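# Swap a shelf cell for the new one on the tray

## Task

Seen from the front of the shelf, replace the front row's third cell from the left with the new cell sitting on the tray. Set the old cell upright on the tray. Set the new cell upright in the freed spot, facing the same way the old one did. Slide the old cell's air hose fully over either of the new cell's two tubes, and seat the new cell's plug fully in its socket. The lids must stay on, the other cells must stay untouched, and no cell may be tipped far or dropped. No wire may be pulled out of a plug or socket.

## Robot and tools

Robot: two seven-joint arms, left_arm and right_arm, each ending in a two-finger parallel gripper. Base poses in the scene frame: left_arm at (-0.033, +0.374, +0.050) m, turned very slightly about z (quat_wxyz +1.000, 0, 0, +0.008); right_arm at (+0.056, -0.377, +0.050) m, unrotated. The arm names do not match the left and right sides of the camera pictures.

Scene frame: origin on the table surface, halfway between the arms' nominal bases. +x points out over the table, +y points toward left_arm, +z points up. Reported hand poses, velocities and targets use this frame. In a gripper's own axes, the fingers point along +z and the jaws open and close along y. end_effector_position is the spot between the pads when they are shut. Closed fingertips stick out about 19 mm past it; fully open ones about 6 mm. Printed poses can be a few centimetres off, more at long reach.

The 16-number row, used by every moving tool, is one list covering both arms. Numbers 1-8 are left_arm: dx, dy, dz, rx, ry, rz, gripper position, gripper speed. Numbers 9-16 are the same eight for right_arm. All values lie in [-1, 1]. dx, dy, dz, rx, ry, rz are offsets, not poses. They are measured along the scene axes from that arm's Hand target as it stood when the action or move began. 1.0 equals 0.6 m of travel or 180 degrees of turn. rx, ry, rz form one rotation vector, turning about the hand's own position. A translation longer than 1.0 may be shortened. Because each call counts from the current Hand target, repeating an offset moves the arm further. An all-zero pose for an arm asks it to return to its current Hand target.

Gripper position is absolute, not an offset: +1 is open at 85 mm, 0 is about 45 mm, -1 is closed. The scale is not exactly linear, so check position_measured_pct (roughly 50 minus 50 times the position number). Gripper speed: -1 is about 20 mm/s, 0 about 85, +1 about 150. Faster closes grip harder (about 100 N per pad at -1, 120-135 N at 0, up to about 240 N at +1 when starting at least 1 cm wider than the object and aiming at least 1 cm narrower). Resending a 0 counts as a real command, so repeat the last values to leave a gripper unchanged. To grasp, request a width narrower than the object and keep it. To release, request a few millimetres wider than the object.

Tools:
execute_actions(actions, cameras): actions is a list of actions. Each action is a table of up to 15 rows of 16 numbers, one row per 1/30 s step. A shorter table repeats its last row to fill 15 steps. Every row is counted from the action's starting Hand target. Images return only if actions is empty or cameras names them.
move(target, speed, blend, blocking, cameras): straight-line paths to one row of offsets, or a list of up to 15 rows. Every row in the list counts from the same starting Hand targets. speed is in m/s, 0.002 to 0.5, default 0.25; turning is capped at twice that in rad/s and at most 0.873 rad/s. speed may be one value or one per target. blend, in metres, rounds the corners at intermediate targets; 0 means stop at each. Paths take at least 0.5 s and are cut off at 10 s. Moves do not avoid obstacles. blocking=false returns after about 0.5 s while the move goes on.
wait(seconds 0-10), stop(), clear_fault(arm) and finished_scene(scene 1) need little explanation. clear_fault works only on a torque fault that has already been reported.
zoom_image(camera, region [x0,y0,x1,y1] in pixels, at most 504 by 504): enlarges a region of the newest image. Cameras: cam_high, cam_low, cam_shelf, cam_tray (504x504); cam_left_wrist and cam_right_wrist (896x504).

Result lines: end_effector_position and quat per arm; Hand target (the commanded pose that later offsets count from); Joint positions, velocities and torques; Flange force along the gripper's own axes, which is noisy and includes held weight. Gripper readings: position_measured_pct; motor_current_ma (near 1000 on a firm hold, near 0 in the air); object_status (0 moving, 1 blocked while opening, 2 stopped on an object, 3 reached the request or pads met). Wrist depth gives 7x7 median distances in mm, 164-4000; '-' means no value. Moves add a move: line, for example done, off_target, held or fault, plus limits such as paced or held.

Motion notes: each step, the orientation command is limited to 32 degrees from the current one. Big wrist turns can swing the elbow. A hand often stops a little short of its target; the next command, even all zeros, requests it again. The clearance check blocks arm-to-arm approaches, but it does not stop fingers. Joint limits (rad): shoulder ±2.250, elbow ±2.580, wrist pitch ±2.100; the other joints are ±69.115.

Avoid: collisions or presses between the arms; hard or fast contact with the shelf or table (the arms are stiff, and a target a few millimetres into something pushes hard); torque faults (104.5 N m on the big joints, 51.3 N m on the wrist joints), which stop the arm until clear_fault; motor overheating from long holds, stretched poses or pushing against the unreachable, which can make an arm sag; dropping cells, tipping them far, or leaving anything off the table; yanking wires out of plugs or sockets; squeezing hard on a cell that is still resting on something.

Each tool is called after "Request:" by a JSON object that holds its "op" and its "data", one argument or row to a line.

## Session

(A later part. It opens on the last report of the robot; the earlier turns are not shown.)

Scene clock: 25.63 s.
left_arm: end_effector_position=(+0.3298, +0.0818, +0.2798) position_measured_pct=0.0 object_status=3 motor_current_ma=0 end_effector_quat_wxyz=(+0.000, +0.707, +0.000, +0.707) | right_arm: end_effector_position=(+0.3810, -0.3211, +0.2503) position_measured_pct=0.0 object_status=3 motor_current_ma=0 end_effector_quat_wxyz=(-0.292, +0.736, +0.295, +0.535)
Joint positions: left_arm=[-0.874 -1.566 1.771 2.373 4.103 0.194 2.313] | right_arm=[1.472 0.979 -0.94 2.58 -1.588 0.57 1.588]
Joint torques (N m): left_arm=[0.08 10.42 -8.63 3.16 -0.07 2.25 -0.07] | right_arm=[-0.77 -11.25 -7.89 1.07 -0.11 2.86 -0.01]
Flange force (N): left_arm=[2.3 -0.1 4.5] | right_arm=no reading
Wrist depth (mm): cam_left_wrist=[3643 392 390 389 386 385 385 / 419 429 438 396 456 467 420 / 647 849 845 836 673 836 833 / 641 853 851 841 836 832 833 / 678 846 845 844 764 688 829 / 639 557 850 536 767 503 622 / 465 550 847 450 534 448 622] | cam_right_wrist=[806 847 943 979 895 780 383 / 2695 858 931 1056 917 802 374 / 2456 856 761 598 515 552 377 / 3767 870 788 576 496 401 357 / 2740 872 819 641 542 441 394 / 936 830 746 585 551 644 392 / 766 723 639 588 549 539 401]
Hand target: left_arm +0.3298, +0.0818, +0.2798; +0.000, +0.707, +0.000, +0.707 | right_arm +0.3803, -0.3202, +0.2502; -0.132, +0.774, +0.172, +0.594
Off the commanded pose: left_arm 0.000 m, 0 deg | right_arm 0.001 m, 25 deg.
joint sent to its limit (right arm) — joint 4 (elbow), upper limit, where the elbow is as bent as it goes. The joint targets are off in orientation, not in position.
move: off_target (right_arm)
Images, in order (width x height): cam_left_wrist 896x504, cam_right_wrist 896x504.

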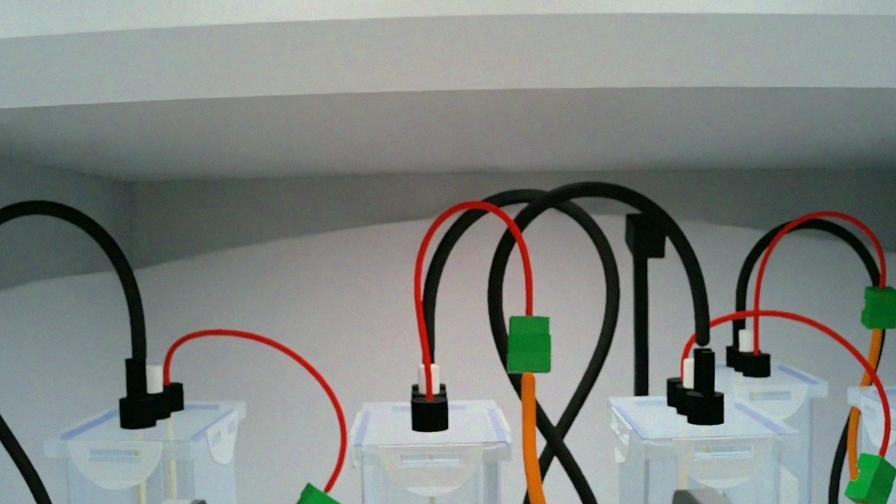

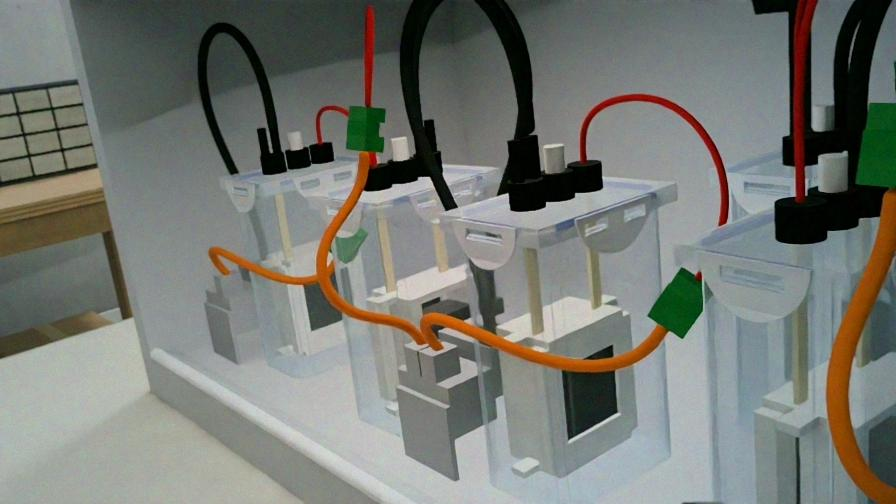

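Request:
{"op": "zoom_image", "data": {
  "camera": "cam_left_wrist",
  "region": [640, 320, 760, 440]
}}

Request:
{"op": "zoom_image", "data": {
  "camera": "cam_left_wrist",
  "region": [380, 320, 500, 440]
}}

Request:
{"op": "zoom_image", "data": {
  "camera": "cam_right_wrist",
  "region": [340, 100, 480, 210]
}}

Request:
{"op": "zoom_image", "data": {
  "camera": "cam_right_wrist",
  "region": [770, 70, 896, 250]
}}

Scaled by 4.200 from the camera's 896x504 image, which has a finer 1280x720 frame.

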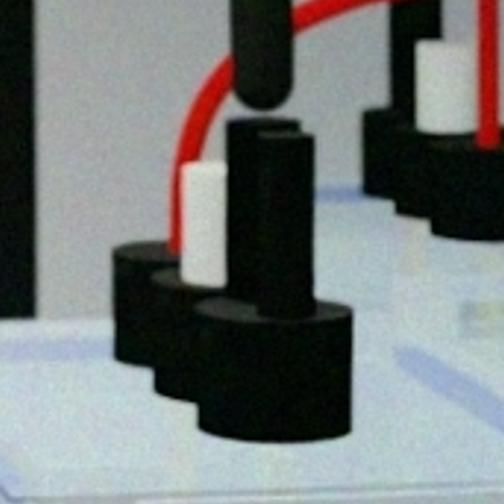

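Scaled by 4.200 from the camera's 896x504 image, which has a finer 1280x720 frame.

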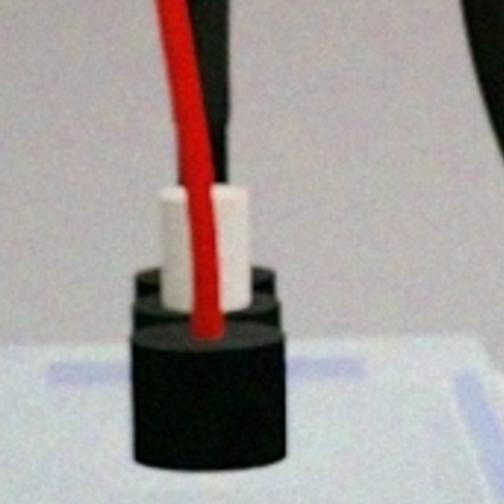

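Scaled by 3.600 from the camera's 896x504 image, which has a finer 1280x720 frame.

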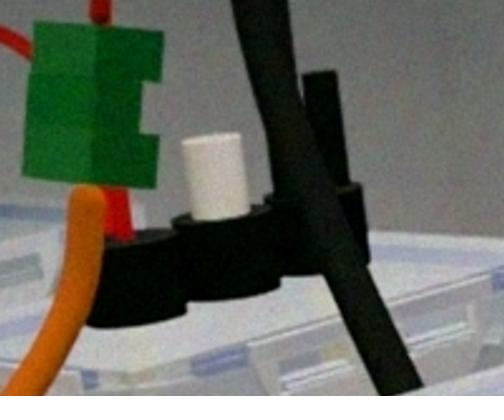

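Scaled by 2.800 from the camera's 896x504 image, which has a finer 1280x720 frame.

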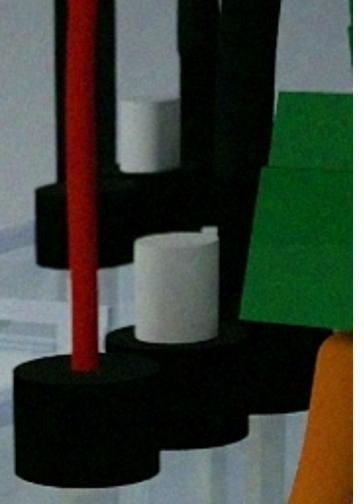

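Request:
{"op": "move", "data": {
  "target": [0.3737,-0.3413,-0.1663,-0.4835,0.1295,-0.0435,0.2,0.5, 0,0,0,0,0,0,1,1],
  "cameras": ["cam_left_wrist","cam_right_wrist","cam_high"]
}}

Scene clock: 41.40 s.
left_arm: end_effector_position=(+0.5540, -0.1229, +0.1801) position_measured_pct=39.8 object_status=3 motor_current_ma=0 end_effector_quat_wxyz=(+0.527, +0.627, +0.440, +0.369) | right_arm: end_effector_position=(+0.3810, -0.3211, +0.2503) position_measured_pct=0.0 object_status=3 motor_current_ma=0 end_effector_quat_wxyz=(-0.292, +0.736, +0.295, +0.535)
Joint positions: left_arm=[-1.771 -1.229 2.429 1.675 3.805 0.721 3.479] | right_arm=[1.472 0.979 -0.94 2.58 -1.588 0.57 1.588]
Joint torques (N m): left_arm=[0.39 20.37 -7.82 -2.68 0.16 2.87 -0.1] | right_arm=[-0.75 -11.26 -7.93 1.05 -0.11 2.87 -0.02]
Flange force (N): left_arm=[-2.3 3.1 3.1] | right_arm=no reading
Wrist depth (mm): cam_left_wrist=[255 299 262 570 564 183 530 / 239 233 227 281 278 189 431 / 242 237 231 227 194 192 549 / 253 315 412 417 - 196 572 / 265 335 428 420 624 204 589 / 265 333 425 490 641 627 591 / 251 331 429 354 264 311 570] | cam_right_wrist=[805 839 942 974 895 779 383 / 2621 851 931 1057 922 803 372 / 2368 866 754 596 514 552 378 / 3725 870 383 505 488 400 355 / 343 360 379 405 543 441 394 / 324 340 380 577 550 648 392 / 325 351 398 551 552 544 401]
Hand target: left_arm +0.5540, -0.1229, +0.1801; +0.527, +0.627, +0.440, +0.369 | right_arm +0.3810, -0.3211, +0.2503; -0.292, +0.736, +0.295, +0.535 (not the last commanded pose)
Off the commanded pose: left_arm 0.000 m, 0 deg | right_arm 0.001 m, 25 deg.
move: off_target (right_arm)
Images, in order (width x height): cam_high 504x504, cam_left_wrist 896x504, cam_right_wrist 896x504.

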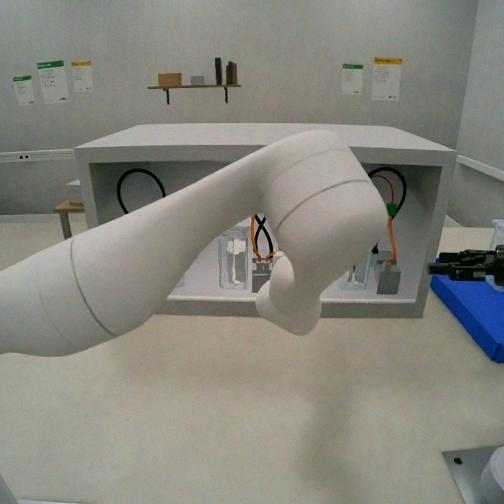

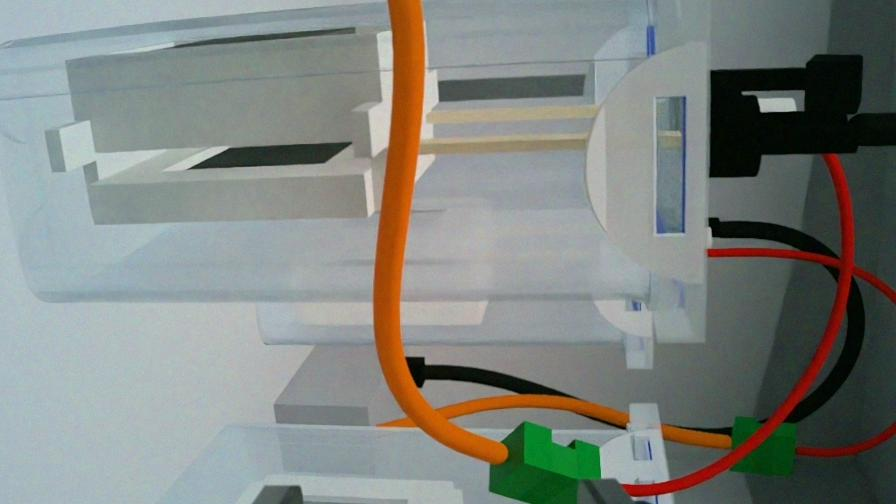

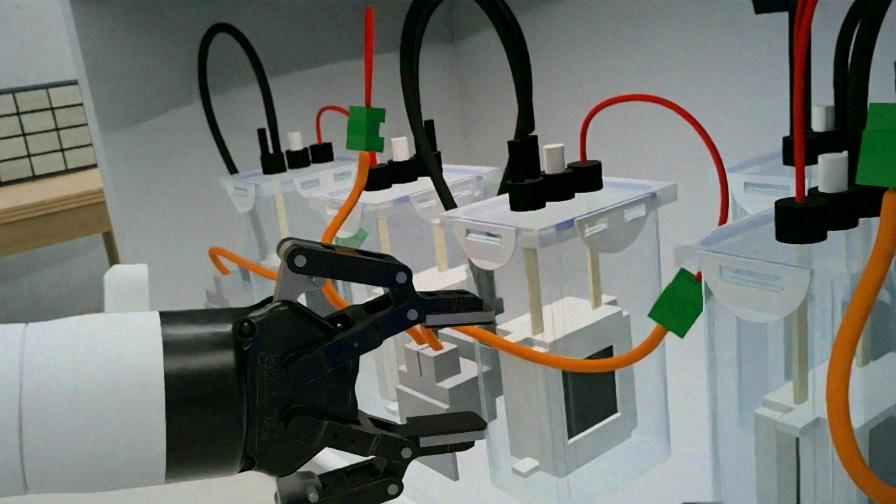

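Request:
{"op": "move", "data": {
  "target": [0.1367,-0.04,-0.025,0,0,0,0.2,0.5, 0,0,0,0,0,0,1,1],
  "speed": 0.1,
  "cameras": ["cam_left_wrist","cam_right_wrist"]
}}

Scene clock: 43.83 s.
left_arm: end_effector_position=(+0.6360, -0.1470, +0.1651) position_measured_pct=39.8 object_status=3 motor_current_ma=0 end_effector_quat_wxyz=(+0.527, +0.627, +0.440, +0.369) | right_arm: end_effector_position=(+0.3810, -0.3211, +0.2503) position_measured_pct=0.0 object_status=3 motor_current_ma=0 end_effector_quat_wxyz=(-0.292, +0.736, +0.295, +0.535)
Joint positions: left_arm=[-1.915 -1.328 2.41 1.378 3.813 0.579 3.425] | right_arm=[1.472 0.979 -0.94 2.58 -1.588 0.57 1.588]
Joint torques (N m): left_arm=[0.16 23.06 -7.84 -3.81 -0.06 2.88 -0.13] | right_arm=[-0.74 -11.21 -7.92 1.07 -0.1 2.86 0]
Flange force (N): left_arm=[-2.2 2.9 3.1] | right_arm=no reading
Wrist depth (mm): cam_left_wrist=[- - - 416 413 - - / - - - 197 - - - / - - - - - 212 - / - - - 334 - - - / 245 293 335 327 543 - - / 245 293 391 406 550 533 526 / 232 311 340 393 568 401 395] | cam_right_wrist=[807 844 933 978 895 781 384 / 2684 859 935 1052 920 804 373 / 2429 856 759 598 515 550 378 / 3725 866 789 491 474 400 356 / 363 371 376 408 466 441 394 / 354 348 364 413 525 646 392 / 340 660 584 440 544 544 402]
Hand target: left_arm +0.6360, -0.1469, +0.1651; +0.527, +0.627, +0.440, +0.369 | right_arm +0.3810, -0.3211, +0.2503; -0.292, +0.736, +0.295, +0.535
Off the commanded pose: left_arm 0.000 m, 0 deg | right_arm 0.000 m, 0 deg.
move: done
Images, in order (width x height): cam_left_wrist 896x504, cam_right_wrist 896x504.

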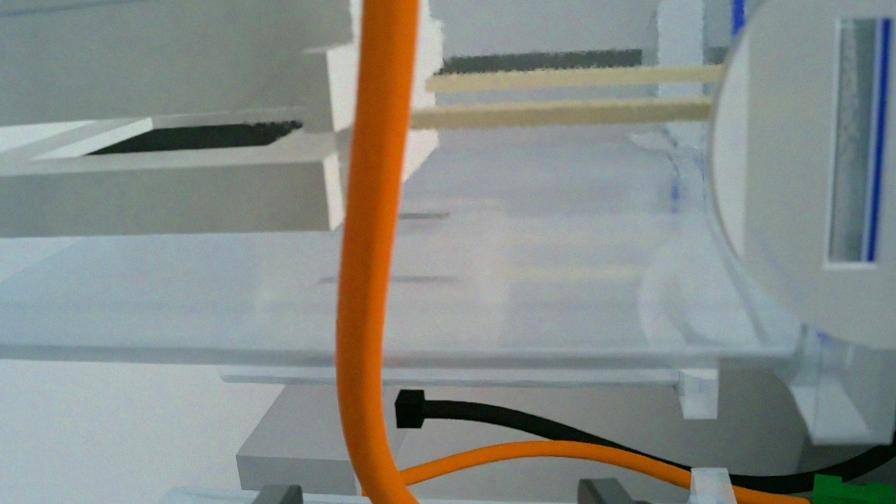

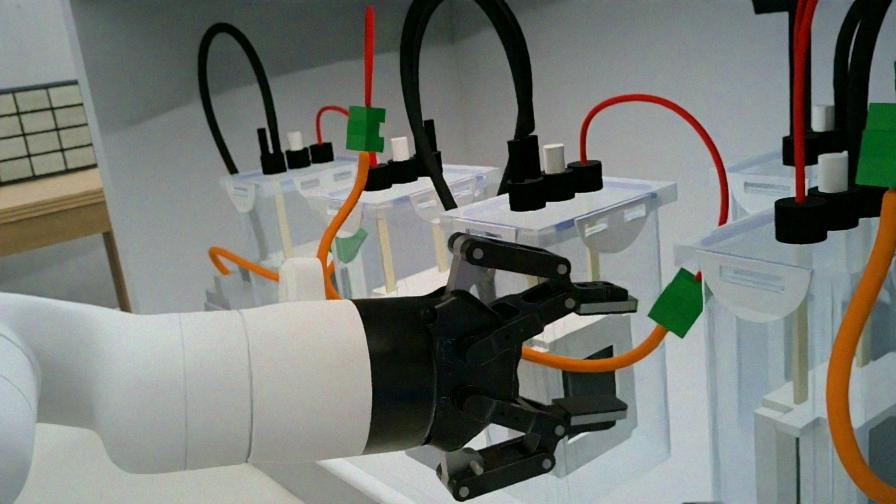

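Request:
{"op": "move", "data": {
  "target": [0,0,0,0,0,0,-0.85,-0.8, 0,0,0,0,0,0,1,1],
  "cameras": ["cam_left_wrist","cam_right_wrist"]
}}

Scene clock: 46.20 s.
left_arm: end_effector_position=(+0.6360, -0.1469, +0.1650) position_measured_pct=91.8 object_status=0 motor_current_ma=260 end_effector_quat_wxyz=(+0.527, +0.627, +0.440, +0.369) | right_arm: end_effector_position=(+0.3810, -0.3211, +0.2503) position_measured_pct=0.0 object_status=3 motor_current_ma=0 end_effector_quat_wxyz=(-0.292, +0.736, +0.295, +0.535)
Joint positions: left_arm=[-1.915 -1.328 2.41 1.378 3.813 0.579 3.425] | right_arm=[1.472 0.979 -0.94 2.58 -1.588 0.57 1.588]
Joint torques (N m): left_arm=[0.44 23.55 -8.06 -4.6 -0.21 3.16 -0.17] | right_arm=[-0.77 -11.26 -7.89 1.04 -0.08 2.87 0]
Flange force (N): left_arm=[-1.4 2.3 1.6] | right_arm=no reading
Wrist depth (mm): cam_left_wrist=[- - - 414 476 - - / - - - 196 - - 182 / - - - - - 213 - / - - - 321 - - - / 245 313 334 328 - - - / 244 311 381 416 554 534 525 / 232 311 339 572 570 401 394] | cam_right_wrist=[807 839 935 981 892 784 383 / 2695 858 927 1052 913 806 373 / 2447 858 755 597 513 550 377 / 3746 875 785 503 483 400 356 / 362 370 378 408 444 446 394 / 353 347 363 414 447 644 391 / 341 664 585 546 552 542 402]
Hand target: left_arm +0.6360, -0.1469, +0.1651; +0.527, +0.627, +0.440, +0.369 | right_arm +0.3810, -0.3211, +0.2503; -0.292, +0.736, +0.295, +0.535
Off the commanded pose: left_arm 0.000 m, 0 deg | right_arm 0.000 m, 0 deg.
move: done
Images, in order (width x height): cam_left_wrist 896x504, cam_right_wrist 896x504.

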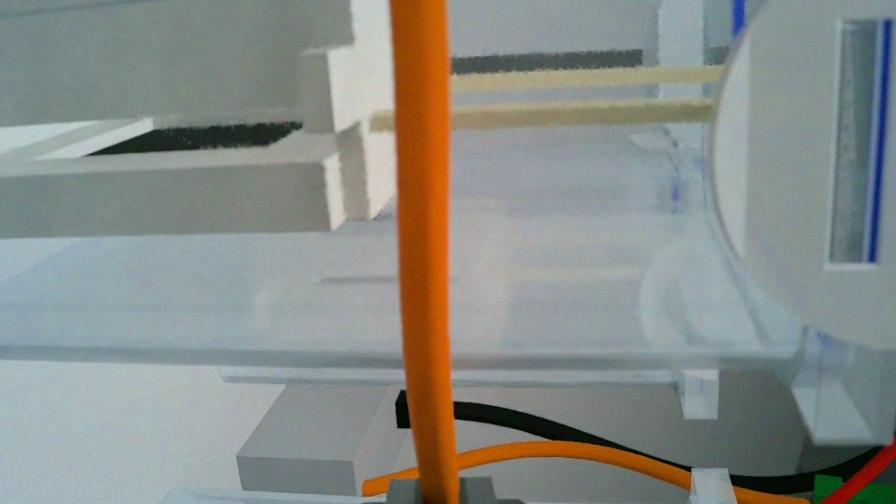

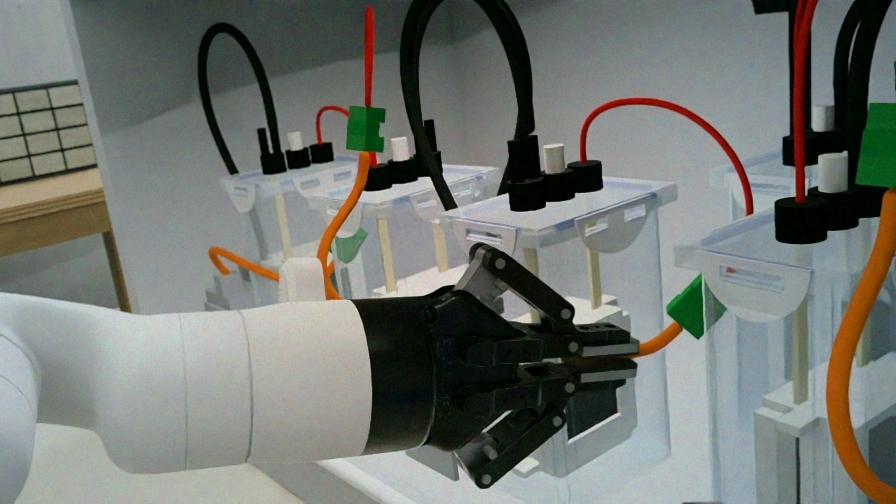

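Request:
{"op": "move", "data": {
  "target": [0,0,0,0,0,0,-0.95,-0.8, 0,0,0,0,0,0,1,1]
}}

Request:
{"op": "move", "data": {
  "target": [-0.06,0.03,0.03,0,0,0,-0.95,-0.8, 0,0,0,0,0,0,1,1],
  "speed": 0.05,
  "cameras": ["cam_left_wrist","cam_right_wrist"]
}}

Scene clock: 47.03 s.
left_arm: end_effector_position=(+0.6360, -0.1469, +0.1650) position_measured_pct=93.9 object_status=0 motor_current_ma=1000 end_effector_quat_wxyz=(+0.527, +0.627, +0.440, +0.369) | right_arm: end_effector_position=(+0.3810, -0.3211, +0.2503) position_measured_pct=0.0 object_status=3 motor_current_ma=0 end_effector_quat_wxyz=(-0.292, +0.736, +0.295, +0.535)
Joint positions: left_arm=[-1.915 -1.328 2.41 1.378 3.813 0.579 3.425] | right_arm=[1.472 0.979 -0.94 2.58 -1.588 0.57 1.588]
Joint torques (N m): left_arm=[0.48 23.58 -8.08 -4.7 -0.22 3.16 -0.13] | right_arm=[-0.73 -11.21 -7.92 1.05 -0.11 2.88 -0.01]
Flange force (N): left_arm=[-1.3 2.3 1.4] | right_arm=no reading
Wrist depth (mm): cam_left_wrist=[- - - 415 480 - - / - - - 196 - - 182 / - - - - - 212 - / - - - 321 - - - / 245 312 335 327 - - - / 245 312 382 416 552 533 527 / 231 310 341 570 569 402 394] | cam_right_wrist=[806 846 938 976 890 782 383 / 2706 853 926 1051 912 813 373 / 2429 863 759 598 514 549 377 / 3811 870 791 503 484 400 356 / 363 371 375 408 444 447 394 / 353 348 364 412 451 644 392 / 341 660 584 547 550 543 401]
Hand target: left_arm +0.6360, -0.1469, +0.1651; +0.527, +0.627, +0.440, +0.369 | right_arm +0.3810, -0.3211, +0.2503; -0.292, +0.736, +0.295, +0.535
Off the commanded pose: left_arm 0.000 m, 0 deg | right_arm 0.000 m, 0 deg.
move: done

Scene clock: 48.23 s.
left_arm: end_effector_position=(+0.6001, -0.1289, +0.1830) position_measured_pct=93.9 object_status=2 motor_current_ma=1000 end_effector_quat_wxyz=(+0.527, +0.627, +0.440, +0.369) | right_arm: end_effector_position=(+0.3810, -0.3211, +0.2503) position_measured_pct=0.0 object_status=3 motor_current_ma=0 end_effector_quat_wxyz=(-0.292, +0.736, +0.295, +0.535)
Joint positions: left_arm=[-1.858 -1.25 2.423 1.548 3.767 0.656 3.465] | right_arm=[1.472 0.979 -0.94 2.58 -1.588 0.57 1.588]
Joint torques (N m): left_arm=[-0.59 21.61 -8.1 -2.91 0.27 2.79 -0.12] | right_arm=[-0.72 -11.26 -7.92 1.06 -0.12 2.86 0.01]
Flange force (N): left_arm=[-3.5 2.9 3.3] | right_arm=no reading
Wrist depth (mm): cam_left_wrist=[248 187 224 527 523 - 484 / 189 185 180 460 - - 195 / 201 190 186 189 - - 167 / 192 188 184 366 - - 525 / 270 340 377 370 - - - / 269 339 428 605 595 580 411 / 256 338 384 617 601 438 550] | cam_right_wrist=[803 838 930 978 891 787 384 / 2674 854 927 1051 927 809 373 / 2447 868 755 595 513 544 378 / 3704 849 699 414 485 400 356 / 339 354 369 411 448 751 394 / 331 347 370 422 553 650 393 / 686 684 628 568 548 544 401]
Hand target: left_arm +0.6000, -0.1289, +0.1831; +0.527, +0.627, +0.440, +0.369 | right_arm +0.3810, -0.3211, +0.2503; -0.292, +0.736, +0.295, +0.535
Off the commanded pose: left_arm 0.000 m, 0 deg | right_arm 0.000 m, 0 deg.
move: done
Images, in order (width x height): cam_left_wrist 896x504, cam_right_wrist 896x504.

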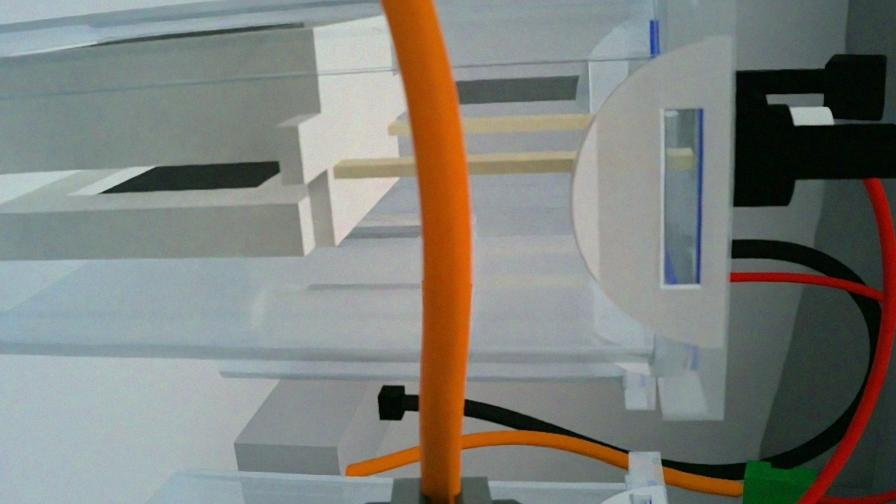

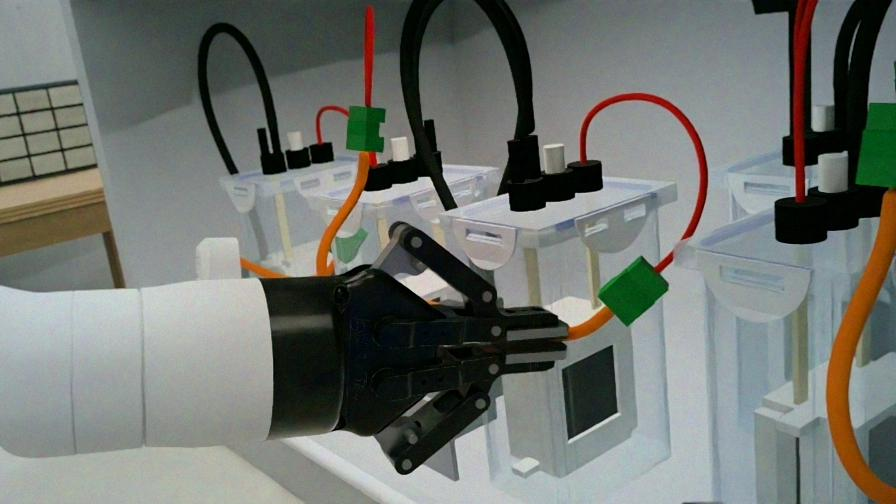

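Request:
{"op": "move", "data": {
  "target": [-0.05,0.0,0.06,0,0,0,-0.95,-0.8, 0,0,0,0,0,0,1,1],
  "speed": 0.05,
  "cameras": ["cam_left_wrist","cam_right_wrist"]
}}

Request:
{"op": "zoom_image", "data": {
  "camera": "cam_right_wrist",
  "region": [480, 200, 720, 380]
}}

Scene clock: 49.87 s.
left_arm: end_effector_position=(+0.5701, -0.1289, +0.2190) position_measured_pct=93.9 object_status=2 motor_current_ma=1000 end_effector_quat_wxyz=(+0.527, +0.627, +0.440, +0.369) | right_arm: end_effector_position=(+0.3810, -0.3211, +0.2503) position_measured_pct=0.0 object_status=3 motor_current_ma=0 end_effector_quat_wxyz=(-0.292, +0.736, +0.295, +0.535)
Joint positions: left_arm=[-1.788 -1.159 2.404 1.645 3.773 0.648 3.443] | right_arm=[1.472 0.979 -0.94 2.58 -1.588 0.57 1.588]
Joint torques (N m): left_arm=[3.48 22.57 -7.28 -6.52 -0.69 4.13 -0.16] | right_arm=[-0.71 -11.18 -7.91 1.06 -0.09 2.85 0.02]
Flange force (N): left_arm=[2.3 0.9 2.8] | right_arm=no reading
Wrist depth (mm): cam_left_wrist=[287 242 543 172 540 527 510 / 221 215 270 177 201 209 425 / 249 220 219 181 181 560 522 / 311 406 402 185 406 567 523 / 310 405 411 194 364 591 492 / 309 414 482 639 622 609 464 / 310 378 420 652 392 373 498] | cam_right_wrist=[807 839 942 975 892 781 384 / 2621 856 931 1046 918 809 371 / 2456 851 655 588 512 593 377 / 324 340 369 405 418 393 356 / 316 332 375 405 542 786 394 / 326 349 392 577 555 651 393 / 760 728 634 589 550 542 402]
Hand target: left_arm +0.5700, -0.1289, +0.2191; +0.527, +0.627, +0.440, +0.369 | right_arm +0.3810, -0.3211, +0.2503; -0.292, +0.736, +0.295, +0.535
Off the commanded pose: left_arm 0.000 m, 0 deg | right_arm 0.000 m, 0 deg.
move: done
Images, in order (width x height): cam_left_wrist 896x504, cam_right_wrist 896x504.

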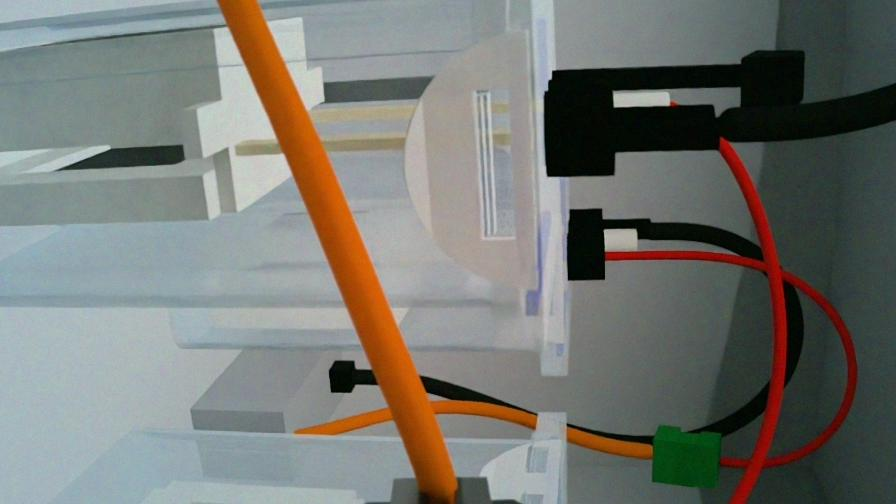

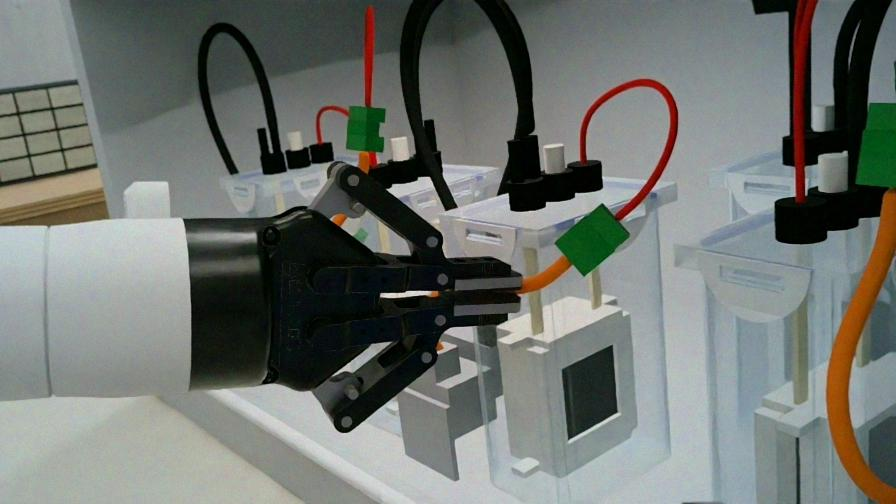

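Scaled by 2.100 from the camera's 896x504 image, which has a finer 1280x720 frame.

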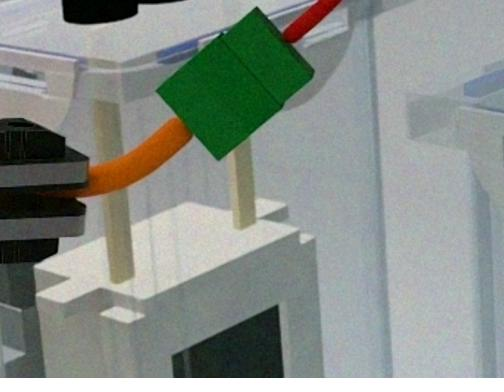

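Request:
{"op": "move", "data": {
  "target": [-0.03,0.02,0.01,0,0,0,-0.95,-0.8, 0,0,0,0,0,0,1,1],
  "speed": 0.05,
  "cameras": ["cam_left_wrist","cam_right_wrist","cam_shelf","cam_low"]
}}

Request:
{"op": "zoom_image", "data": {
  "camera": "cam_right_wrist",
  "region": [480, 150, 720, 330]
}}

Request:
{"op": "zoom_image", "data": {
  "camera": "cam_low",
  "region": [200, 180, 400, 360]
}}

Scene clock: 53.23 s.
left_arm: end_effector_position=(+0.5521, -0.1169, +0.2251) position_measured_pct=93.9 object_status=2 motor_current_ma=1000 end_effector_quat_wxyz=(+0.527, +0.627, +0.440, +0.369) | right_arm: end_effector_position=(+0.3810, -0.3211, +0.2503) position_measured_pct=0.0 object_status=3 motor_current_ma=0 end_effector_quat_wxyz=(-0.292, +0.736, +0.295, +0.535)
Joint positions: left_arm=[-1.761 -1.126 2.408 1.725 3.758 0.688 3.459] | right_arm=[1.472 0.979 -0.94 2.58 -1.588 0.57 1.588]
Joint torques (N m): left_arm=[3.5 21.77 -7.02 -5.9 -0.58 4.1 -0.17] | right_arm=[-0.73 -11.24 -7.9 1.06 -0.11 2.86 -0.02]
Flange force (N): left_arm=[1.9 1.0 4.0] | right_arm=no reading
Wrist depth (mm): cam_left_wrist=[325 379 583 193 562 550 502 / 242 237 291 196 275 565 473 / 249 241 266 202 223 229 471 / 249 244 419 206 406 446 507 / 322 420 433 213 616 612 546 / 321 436 504 655 645 625 510 / 321 393 445 676 618 396 512] | cam_right_wrist=[809 837 944 976 890 787 384 / 2652 859 933 1059 922 814 372 / 2360 841 380 598 513 589 377 / 325 343 373 411 482 392 356 / 318 336 381 406 548 774 394 / 335 736 390 579 557 651 393 / 764 720 636 588 550 542 403]
Hand target: left_arm +0.5521, -0.1169, +0.2251; +0.527, +0.627, +0.440, +0.369 | right_arm +0.3810, -0.3211, +0.2503; -0.292, +0.736, +0.295, +0.535
Off the commanded pose: left_arm 0.000 m, 0 deg | right_arm 0.000 m, 0 deg.
move: done
Images, in order (width x height): cam_low 504x504, cam_shelf 504x504, cam_left_wrist 896x504, cam_right_wrist 896x504.

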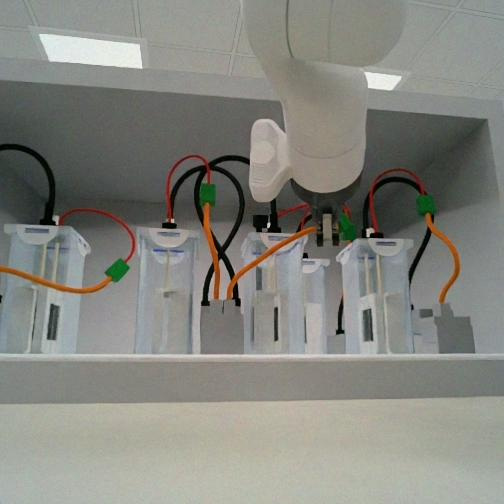

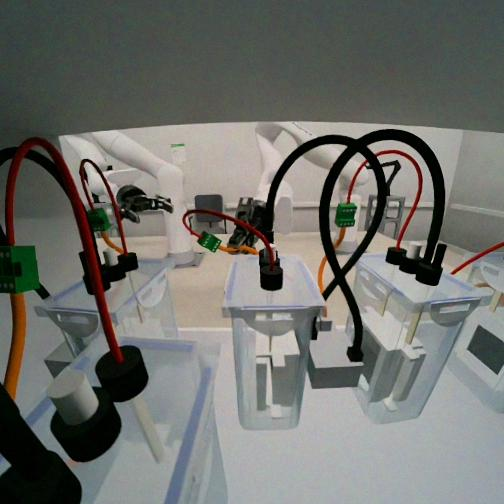

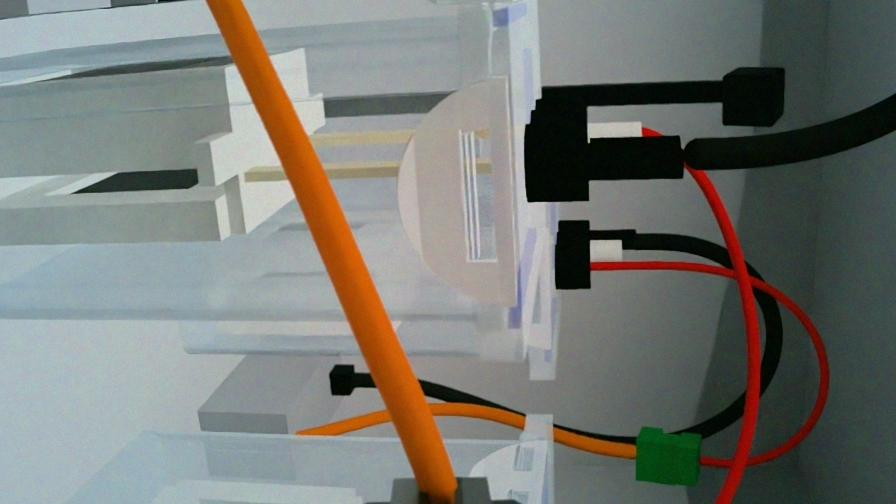

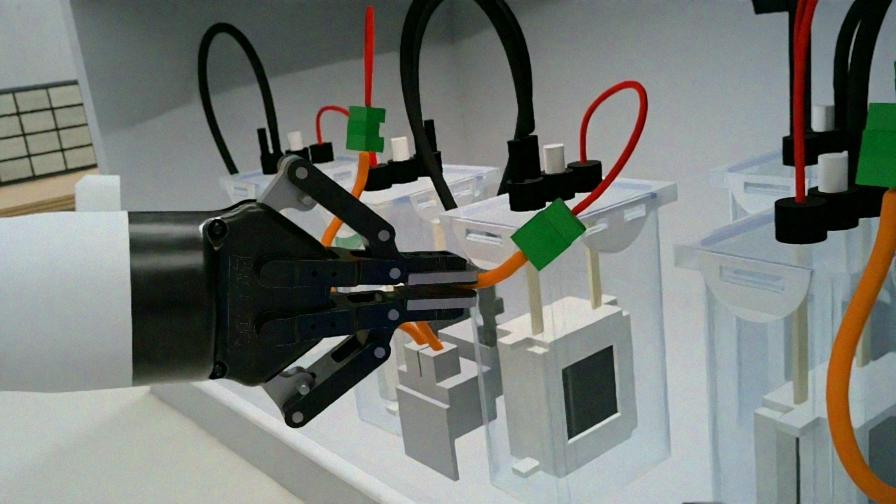

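Scaled by 2.100 from the camera's 896x504 image, which has a finer 1280x720 frame.

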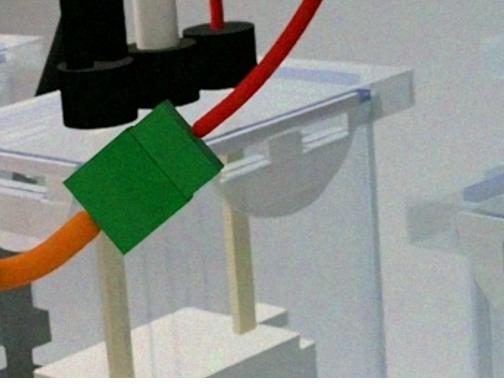

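Scaled by 2.520 from the camera's 504x504 image, which has a finer 720x720 frame.

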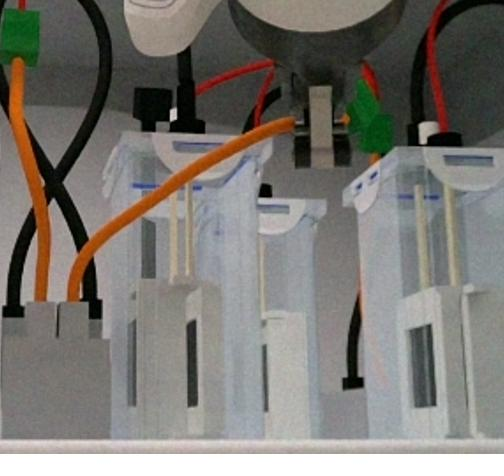

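Request:
{"op": "move", "data": {
  "target": [0,0,0,0,0,0,-0.95,-0.8, 0.2858,0.1768,0.0278,0.1888,0.1740,-0.0892,0.0,0.5],
  "speed": 0.15,
  "cameras": ["cam_left_wrist","cam_right_wrist","cam_high","cam_shelf"]
}}

Request:
{"op": "zoom_image", "data": {
  "camera": "cam_shelf",
  "region": [120, 140, 300, 300]
}}

Scene clock: 58.40 s.
left_arm: end_effector_position=(+0.5520, -0.1169, +0.2251) position_measured_pct=93.9 object_status=2 motor_current_ma=1000 end_effector_quat_wxyz=(+0.527, +0.627, +0.440, +0.369) | right_arm: end_effector_position=(+0.5525, -0.2150, +0.2670) position_measured_pct=49.8 object_status=3 motor_current_ma=0 end_effector_quat_wxyz=(-0.483, +0.768, -0.062, +0.417)
Joint positions: left_arm=[-1.761 -1.126 2.408 1.725 3.758 0.688 3.459] | right_arm=[0.84 1.071 -1.064 2.378 -2.597 0.746 1.346]
Joint torques (N m): left_arm=[3.46 21.82 -7.05 -5.97 -0.58 4.11 -0.18] | right_arm=[-0.67 -14.52 -10.33 -1.74 0.95 2.23 0.02]
Flange force (N): left_arm=[1.9 0.9 3.8] | right_arm=[-6.2 8.1 -0.9]
Wrist depth (mm): cam_left_wrist=[325 378 585 193 562 549 500 / 242 237 291 195 275 561 473 / 248 241 267 201 224 229 474 / 250 243 419 206 404 447 509 / 322 420 434 214 617 608 546 / 321 437 502 655 641 622 510 / 321 394 443 673 617 396 510] | cam_right_wrist=[263 409 655 613 359 - - / 304 534 704 664 609 - - / 370 789 759 713 658 204 201 / 445 844 826 757 708 215 184 / 483 429 864 354 239 203 178 / 714 465 324 324 319 209 199 / 701 451 433 291 372 384 406]
Hand target: left_arm +0.5520, -0.1169, +0.2251; +0.527, +0.627, +0.440, +0.369 | right_arm +0.5525, -0.2150, +0.2670; -0.483, +0.768, -0.062, +0.417
Off the commanded pose: left_arm 0.000 m, 0 deg | right_arm 0.000 m, 0 deg.
move: done
Images, in order (width x height): cam_high 504x504, cam_shelf 504x504, cam_left_wrist 896x504, cam_right_wrist 896x504.

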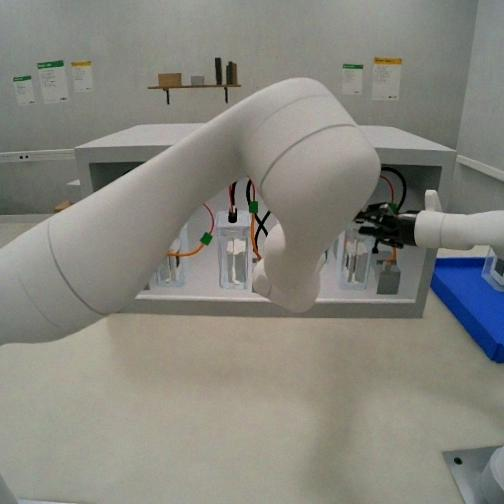

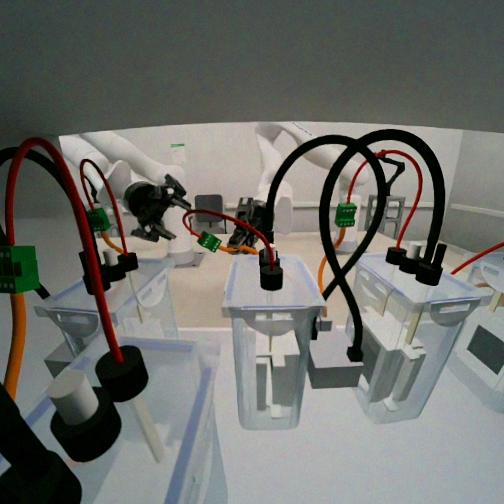

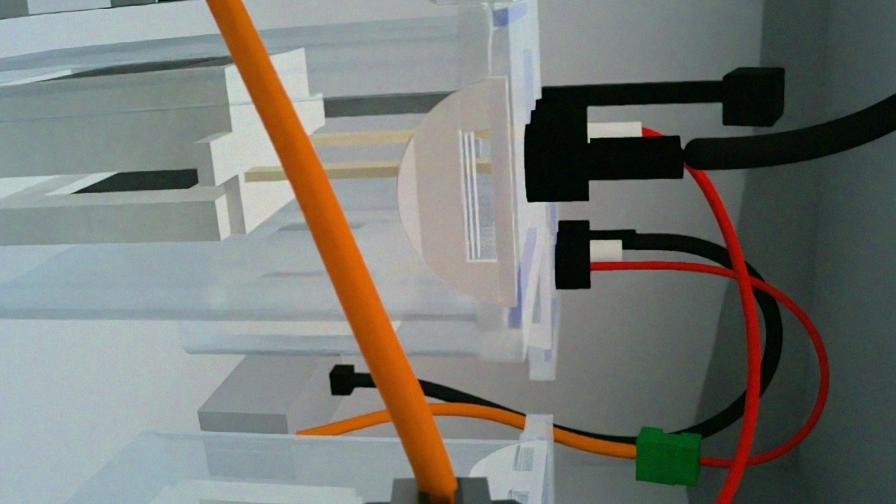

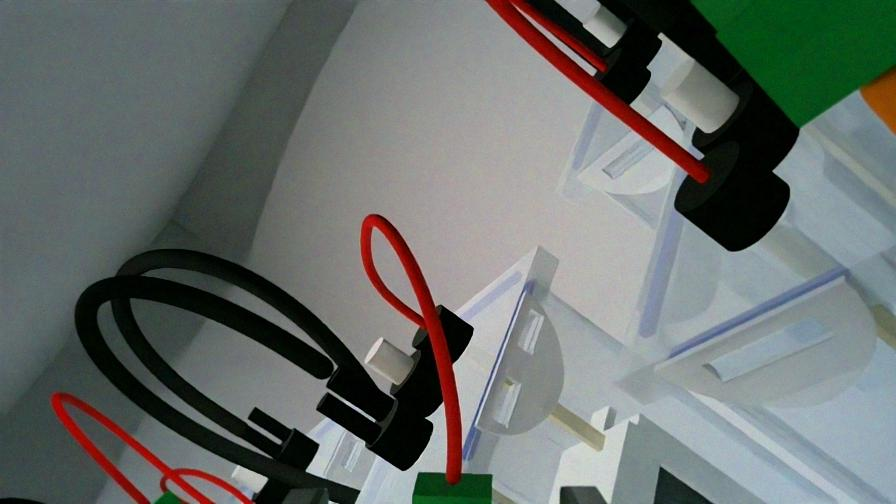

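Scaled by 2.800 from the camera's 504x504 image, which has a finer 720x720 frame.

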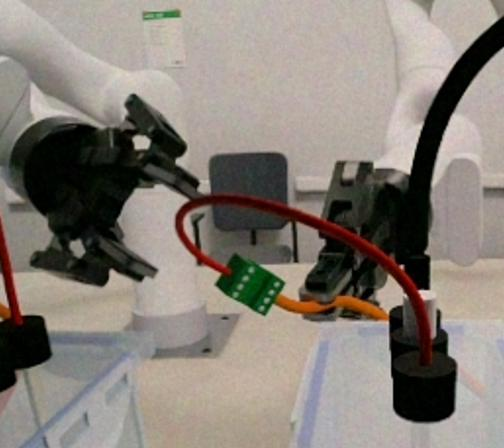

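Request:
{"op": "move", "data": {
  "target": [0,0,0,0,0,0,-0.95,-0.8, 0.1023,0.1055,-0.0307,0,0,0,0.0,0.5],
  "speed": 0.07,
  "cameras": ["cam_left_wrist","cam_right_wrist","cam_high","cam_shelf"]
}}

Request:
{"op": "zoom_image", "data": {
  "camera": "cam_shelf",
  "region": [120, 140, 300, 300]
}}

Scene clock: 60.53 s.
left_arm: end_effector_position=(+0.5520, -0.1169, +0.2251) position_measured_pct=93.9 object_status=2 motor_current_ma=1000 end_effector_quat_wxyz=(+0.527, +0.627, +0.440, +0.369) | right_arm: end_effector_position=(+0.6139, -0.1517, +0.2486) position_measured_pct=49.8 object_status=3 motor_current_ma=0 end_effector_quat_wxyz=(-0.483, +0.768, -0.062, +0.417)
Joint positions: left_arm=[-1.761 -1.126 2.408 1.725 3.758 0.688 3.459] | right_arm=[0.596 1.126 -1.021 2.194 -2.715 0.769 1.382]
Joint torques (N m): left_arm=[3.5 21.83 -7.01 -5.99 -0.59 4.11 -0.16] | right_arm=[-0.65 -16.85 -11.17 -2.44 1.05 2.16 0.03]
Flange force (N): left_arm=[2.0 0.9 3.8] | right_arm=[-4.4 6.5 -1.0]
Wrist depth (mm): cam_left_wrist=[326 379 581 192 563 553 501 / 241 237 291 195 275 563 472 / 248 241 267 202 224 229 473 / 250 243 420 206 406 445 506 / 322 419 435 214 616 608 547 / 321 436 503 650 644 626 511 / 320 395 444 675 347 194 480] | cam_right_wrist=[316 533 579 547 522 270 - / 370 646 627 586 544 268 - / 454 719 672 631 590 281 - / 312 773 736 683 619 - - / 230 289 775 291 248 - - / 364 728 248 250 228 - - / 617 380 233 229 219 - -]
Hand target: left_arm +0.5520, -0.1169, +0.2251; +0.527, +0.627, +0.440, +0.369 | right_arm +0.6139, -0.1517, +0.2486; -0.483, +0.768, -0.062, +0.417
Off the commanded pose: left_arm 0.000 m, 0 deg | right_arm 0.000 m, 0 deg.
move: done
Images, in order (width x height): cam_high 504x504, cam_shelf 504x504, cam_left_wrist 896x504, cam_right_wrist 896x504.

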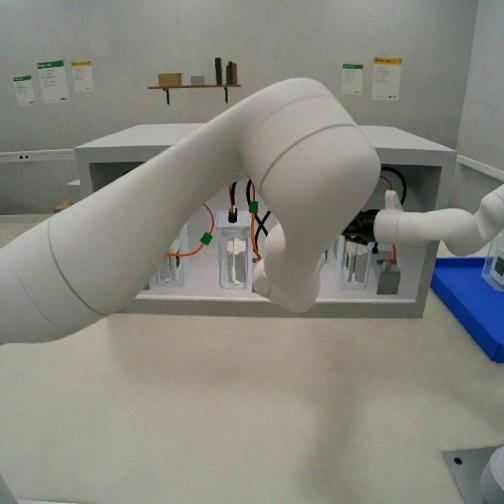

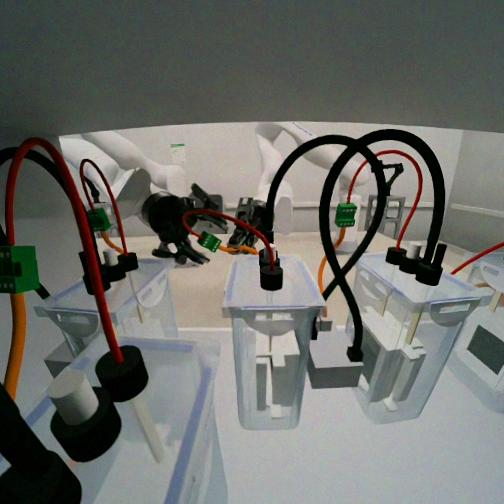

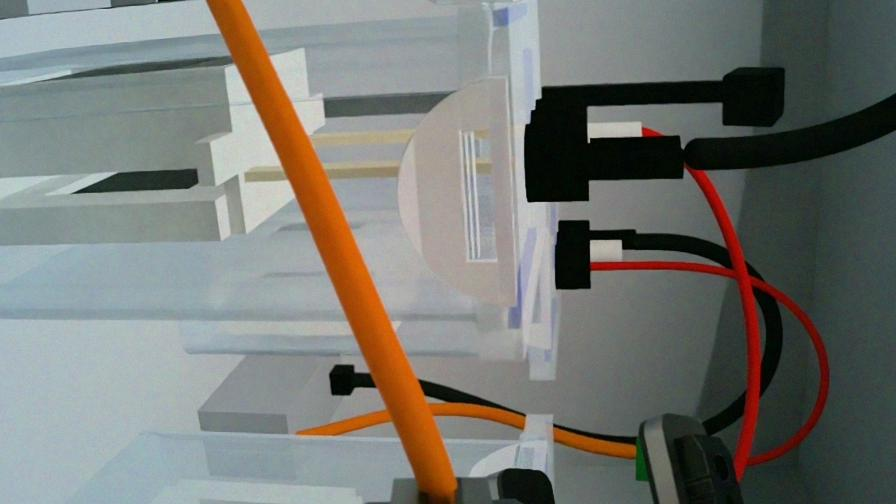

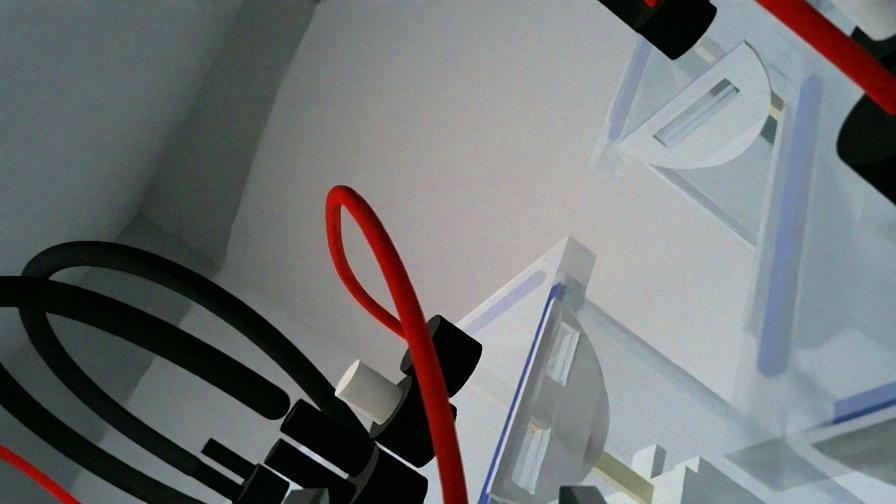

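Scaled by 2.800 from the camera's 504x504 image, which has a finer 720x720 frame.

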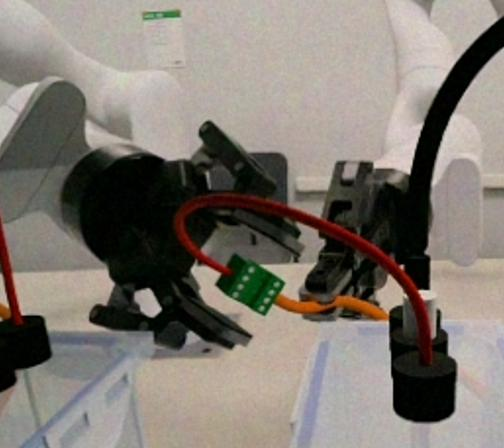

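Request:
{"op": "zoom_image", "data": {
  "camera": "cam_shelf",
  "region": [170, 180, 240, 280]
}}

Request:
{"op": "zoom_image", "data": {
  "camera": "cam_left_wrist",
  "region": [560, 360, 800, 504]
}}

Scaled by 5.040 from the camera's 504x504 image, which has a finer 720x720 frame.

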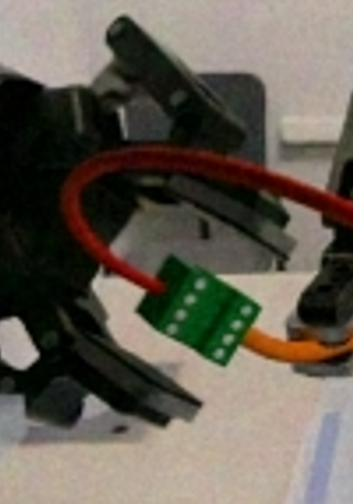

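Scaled by 2.100 from the camera's 896x504 image, which has a finer 1280x720 frame.

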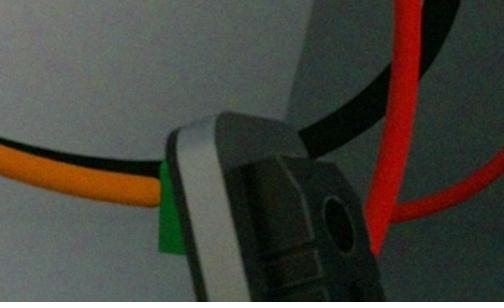

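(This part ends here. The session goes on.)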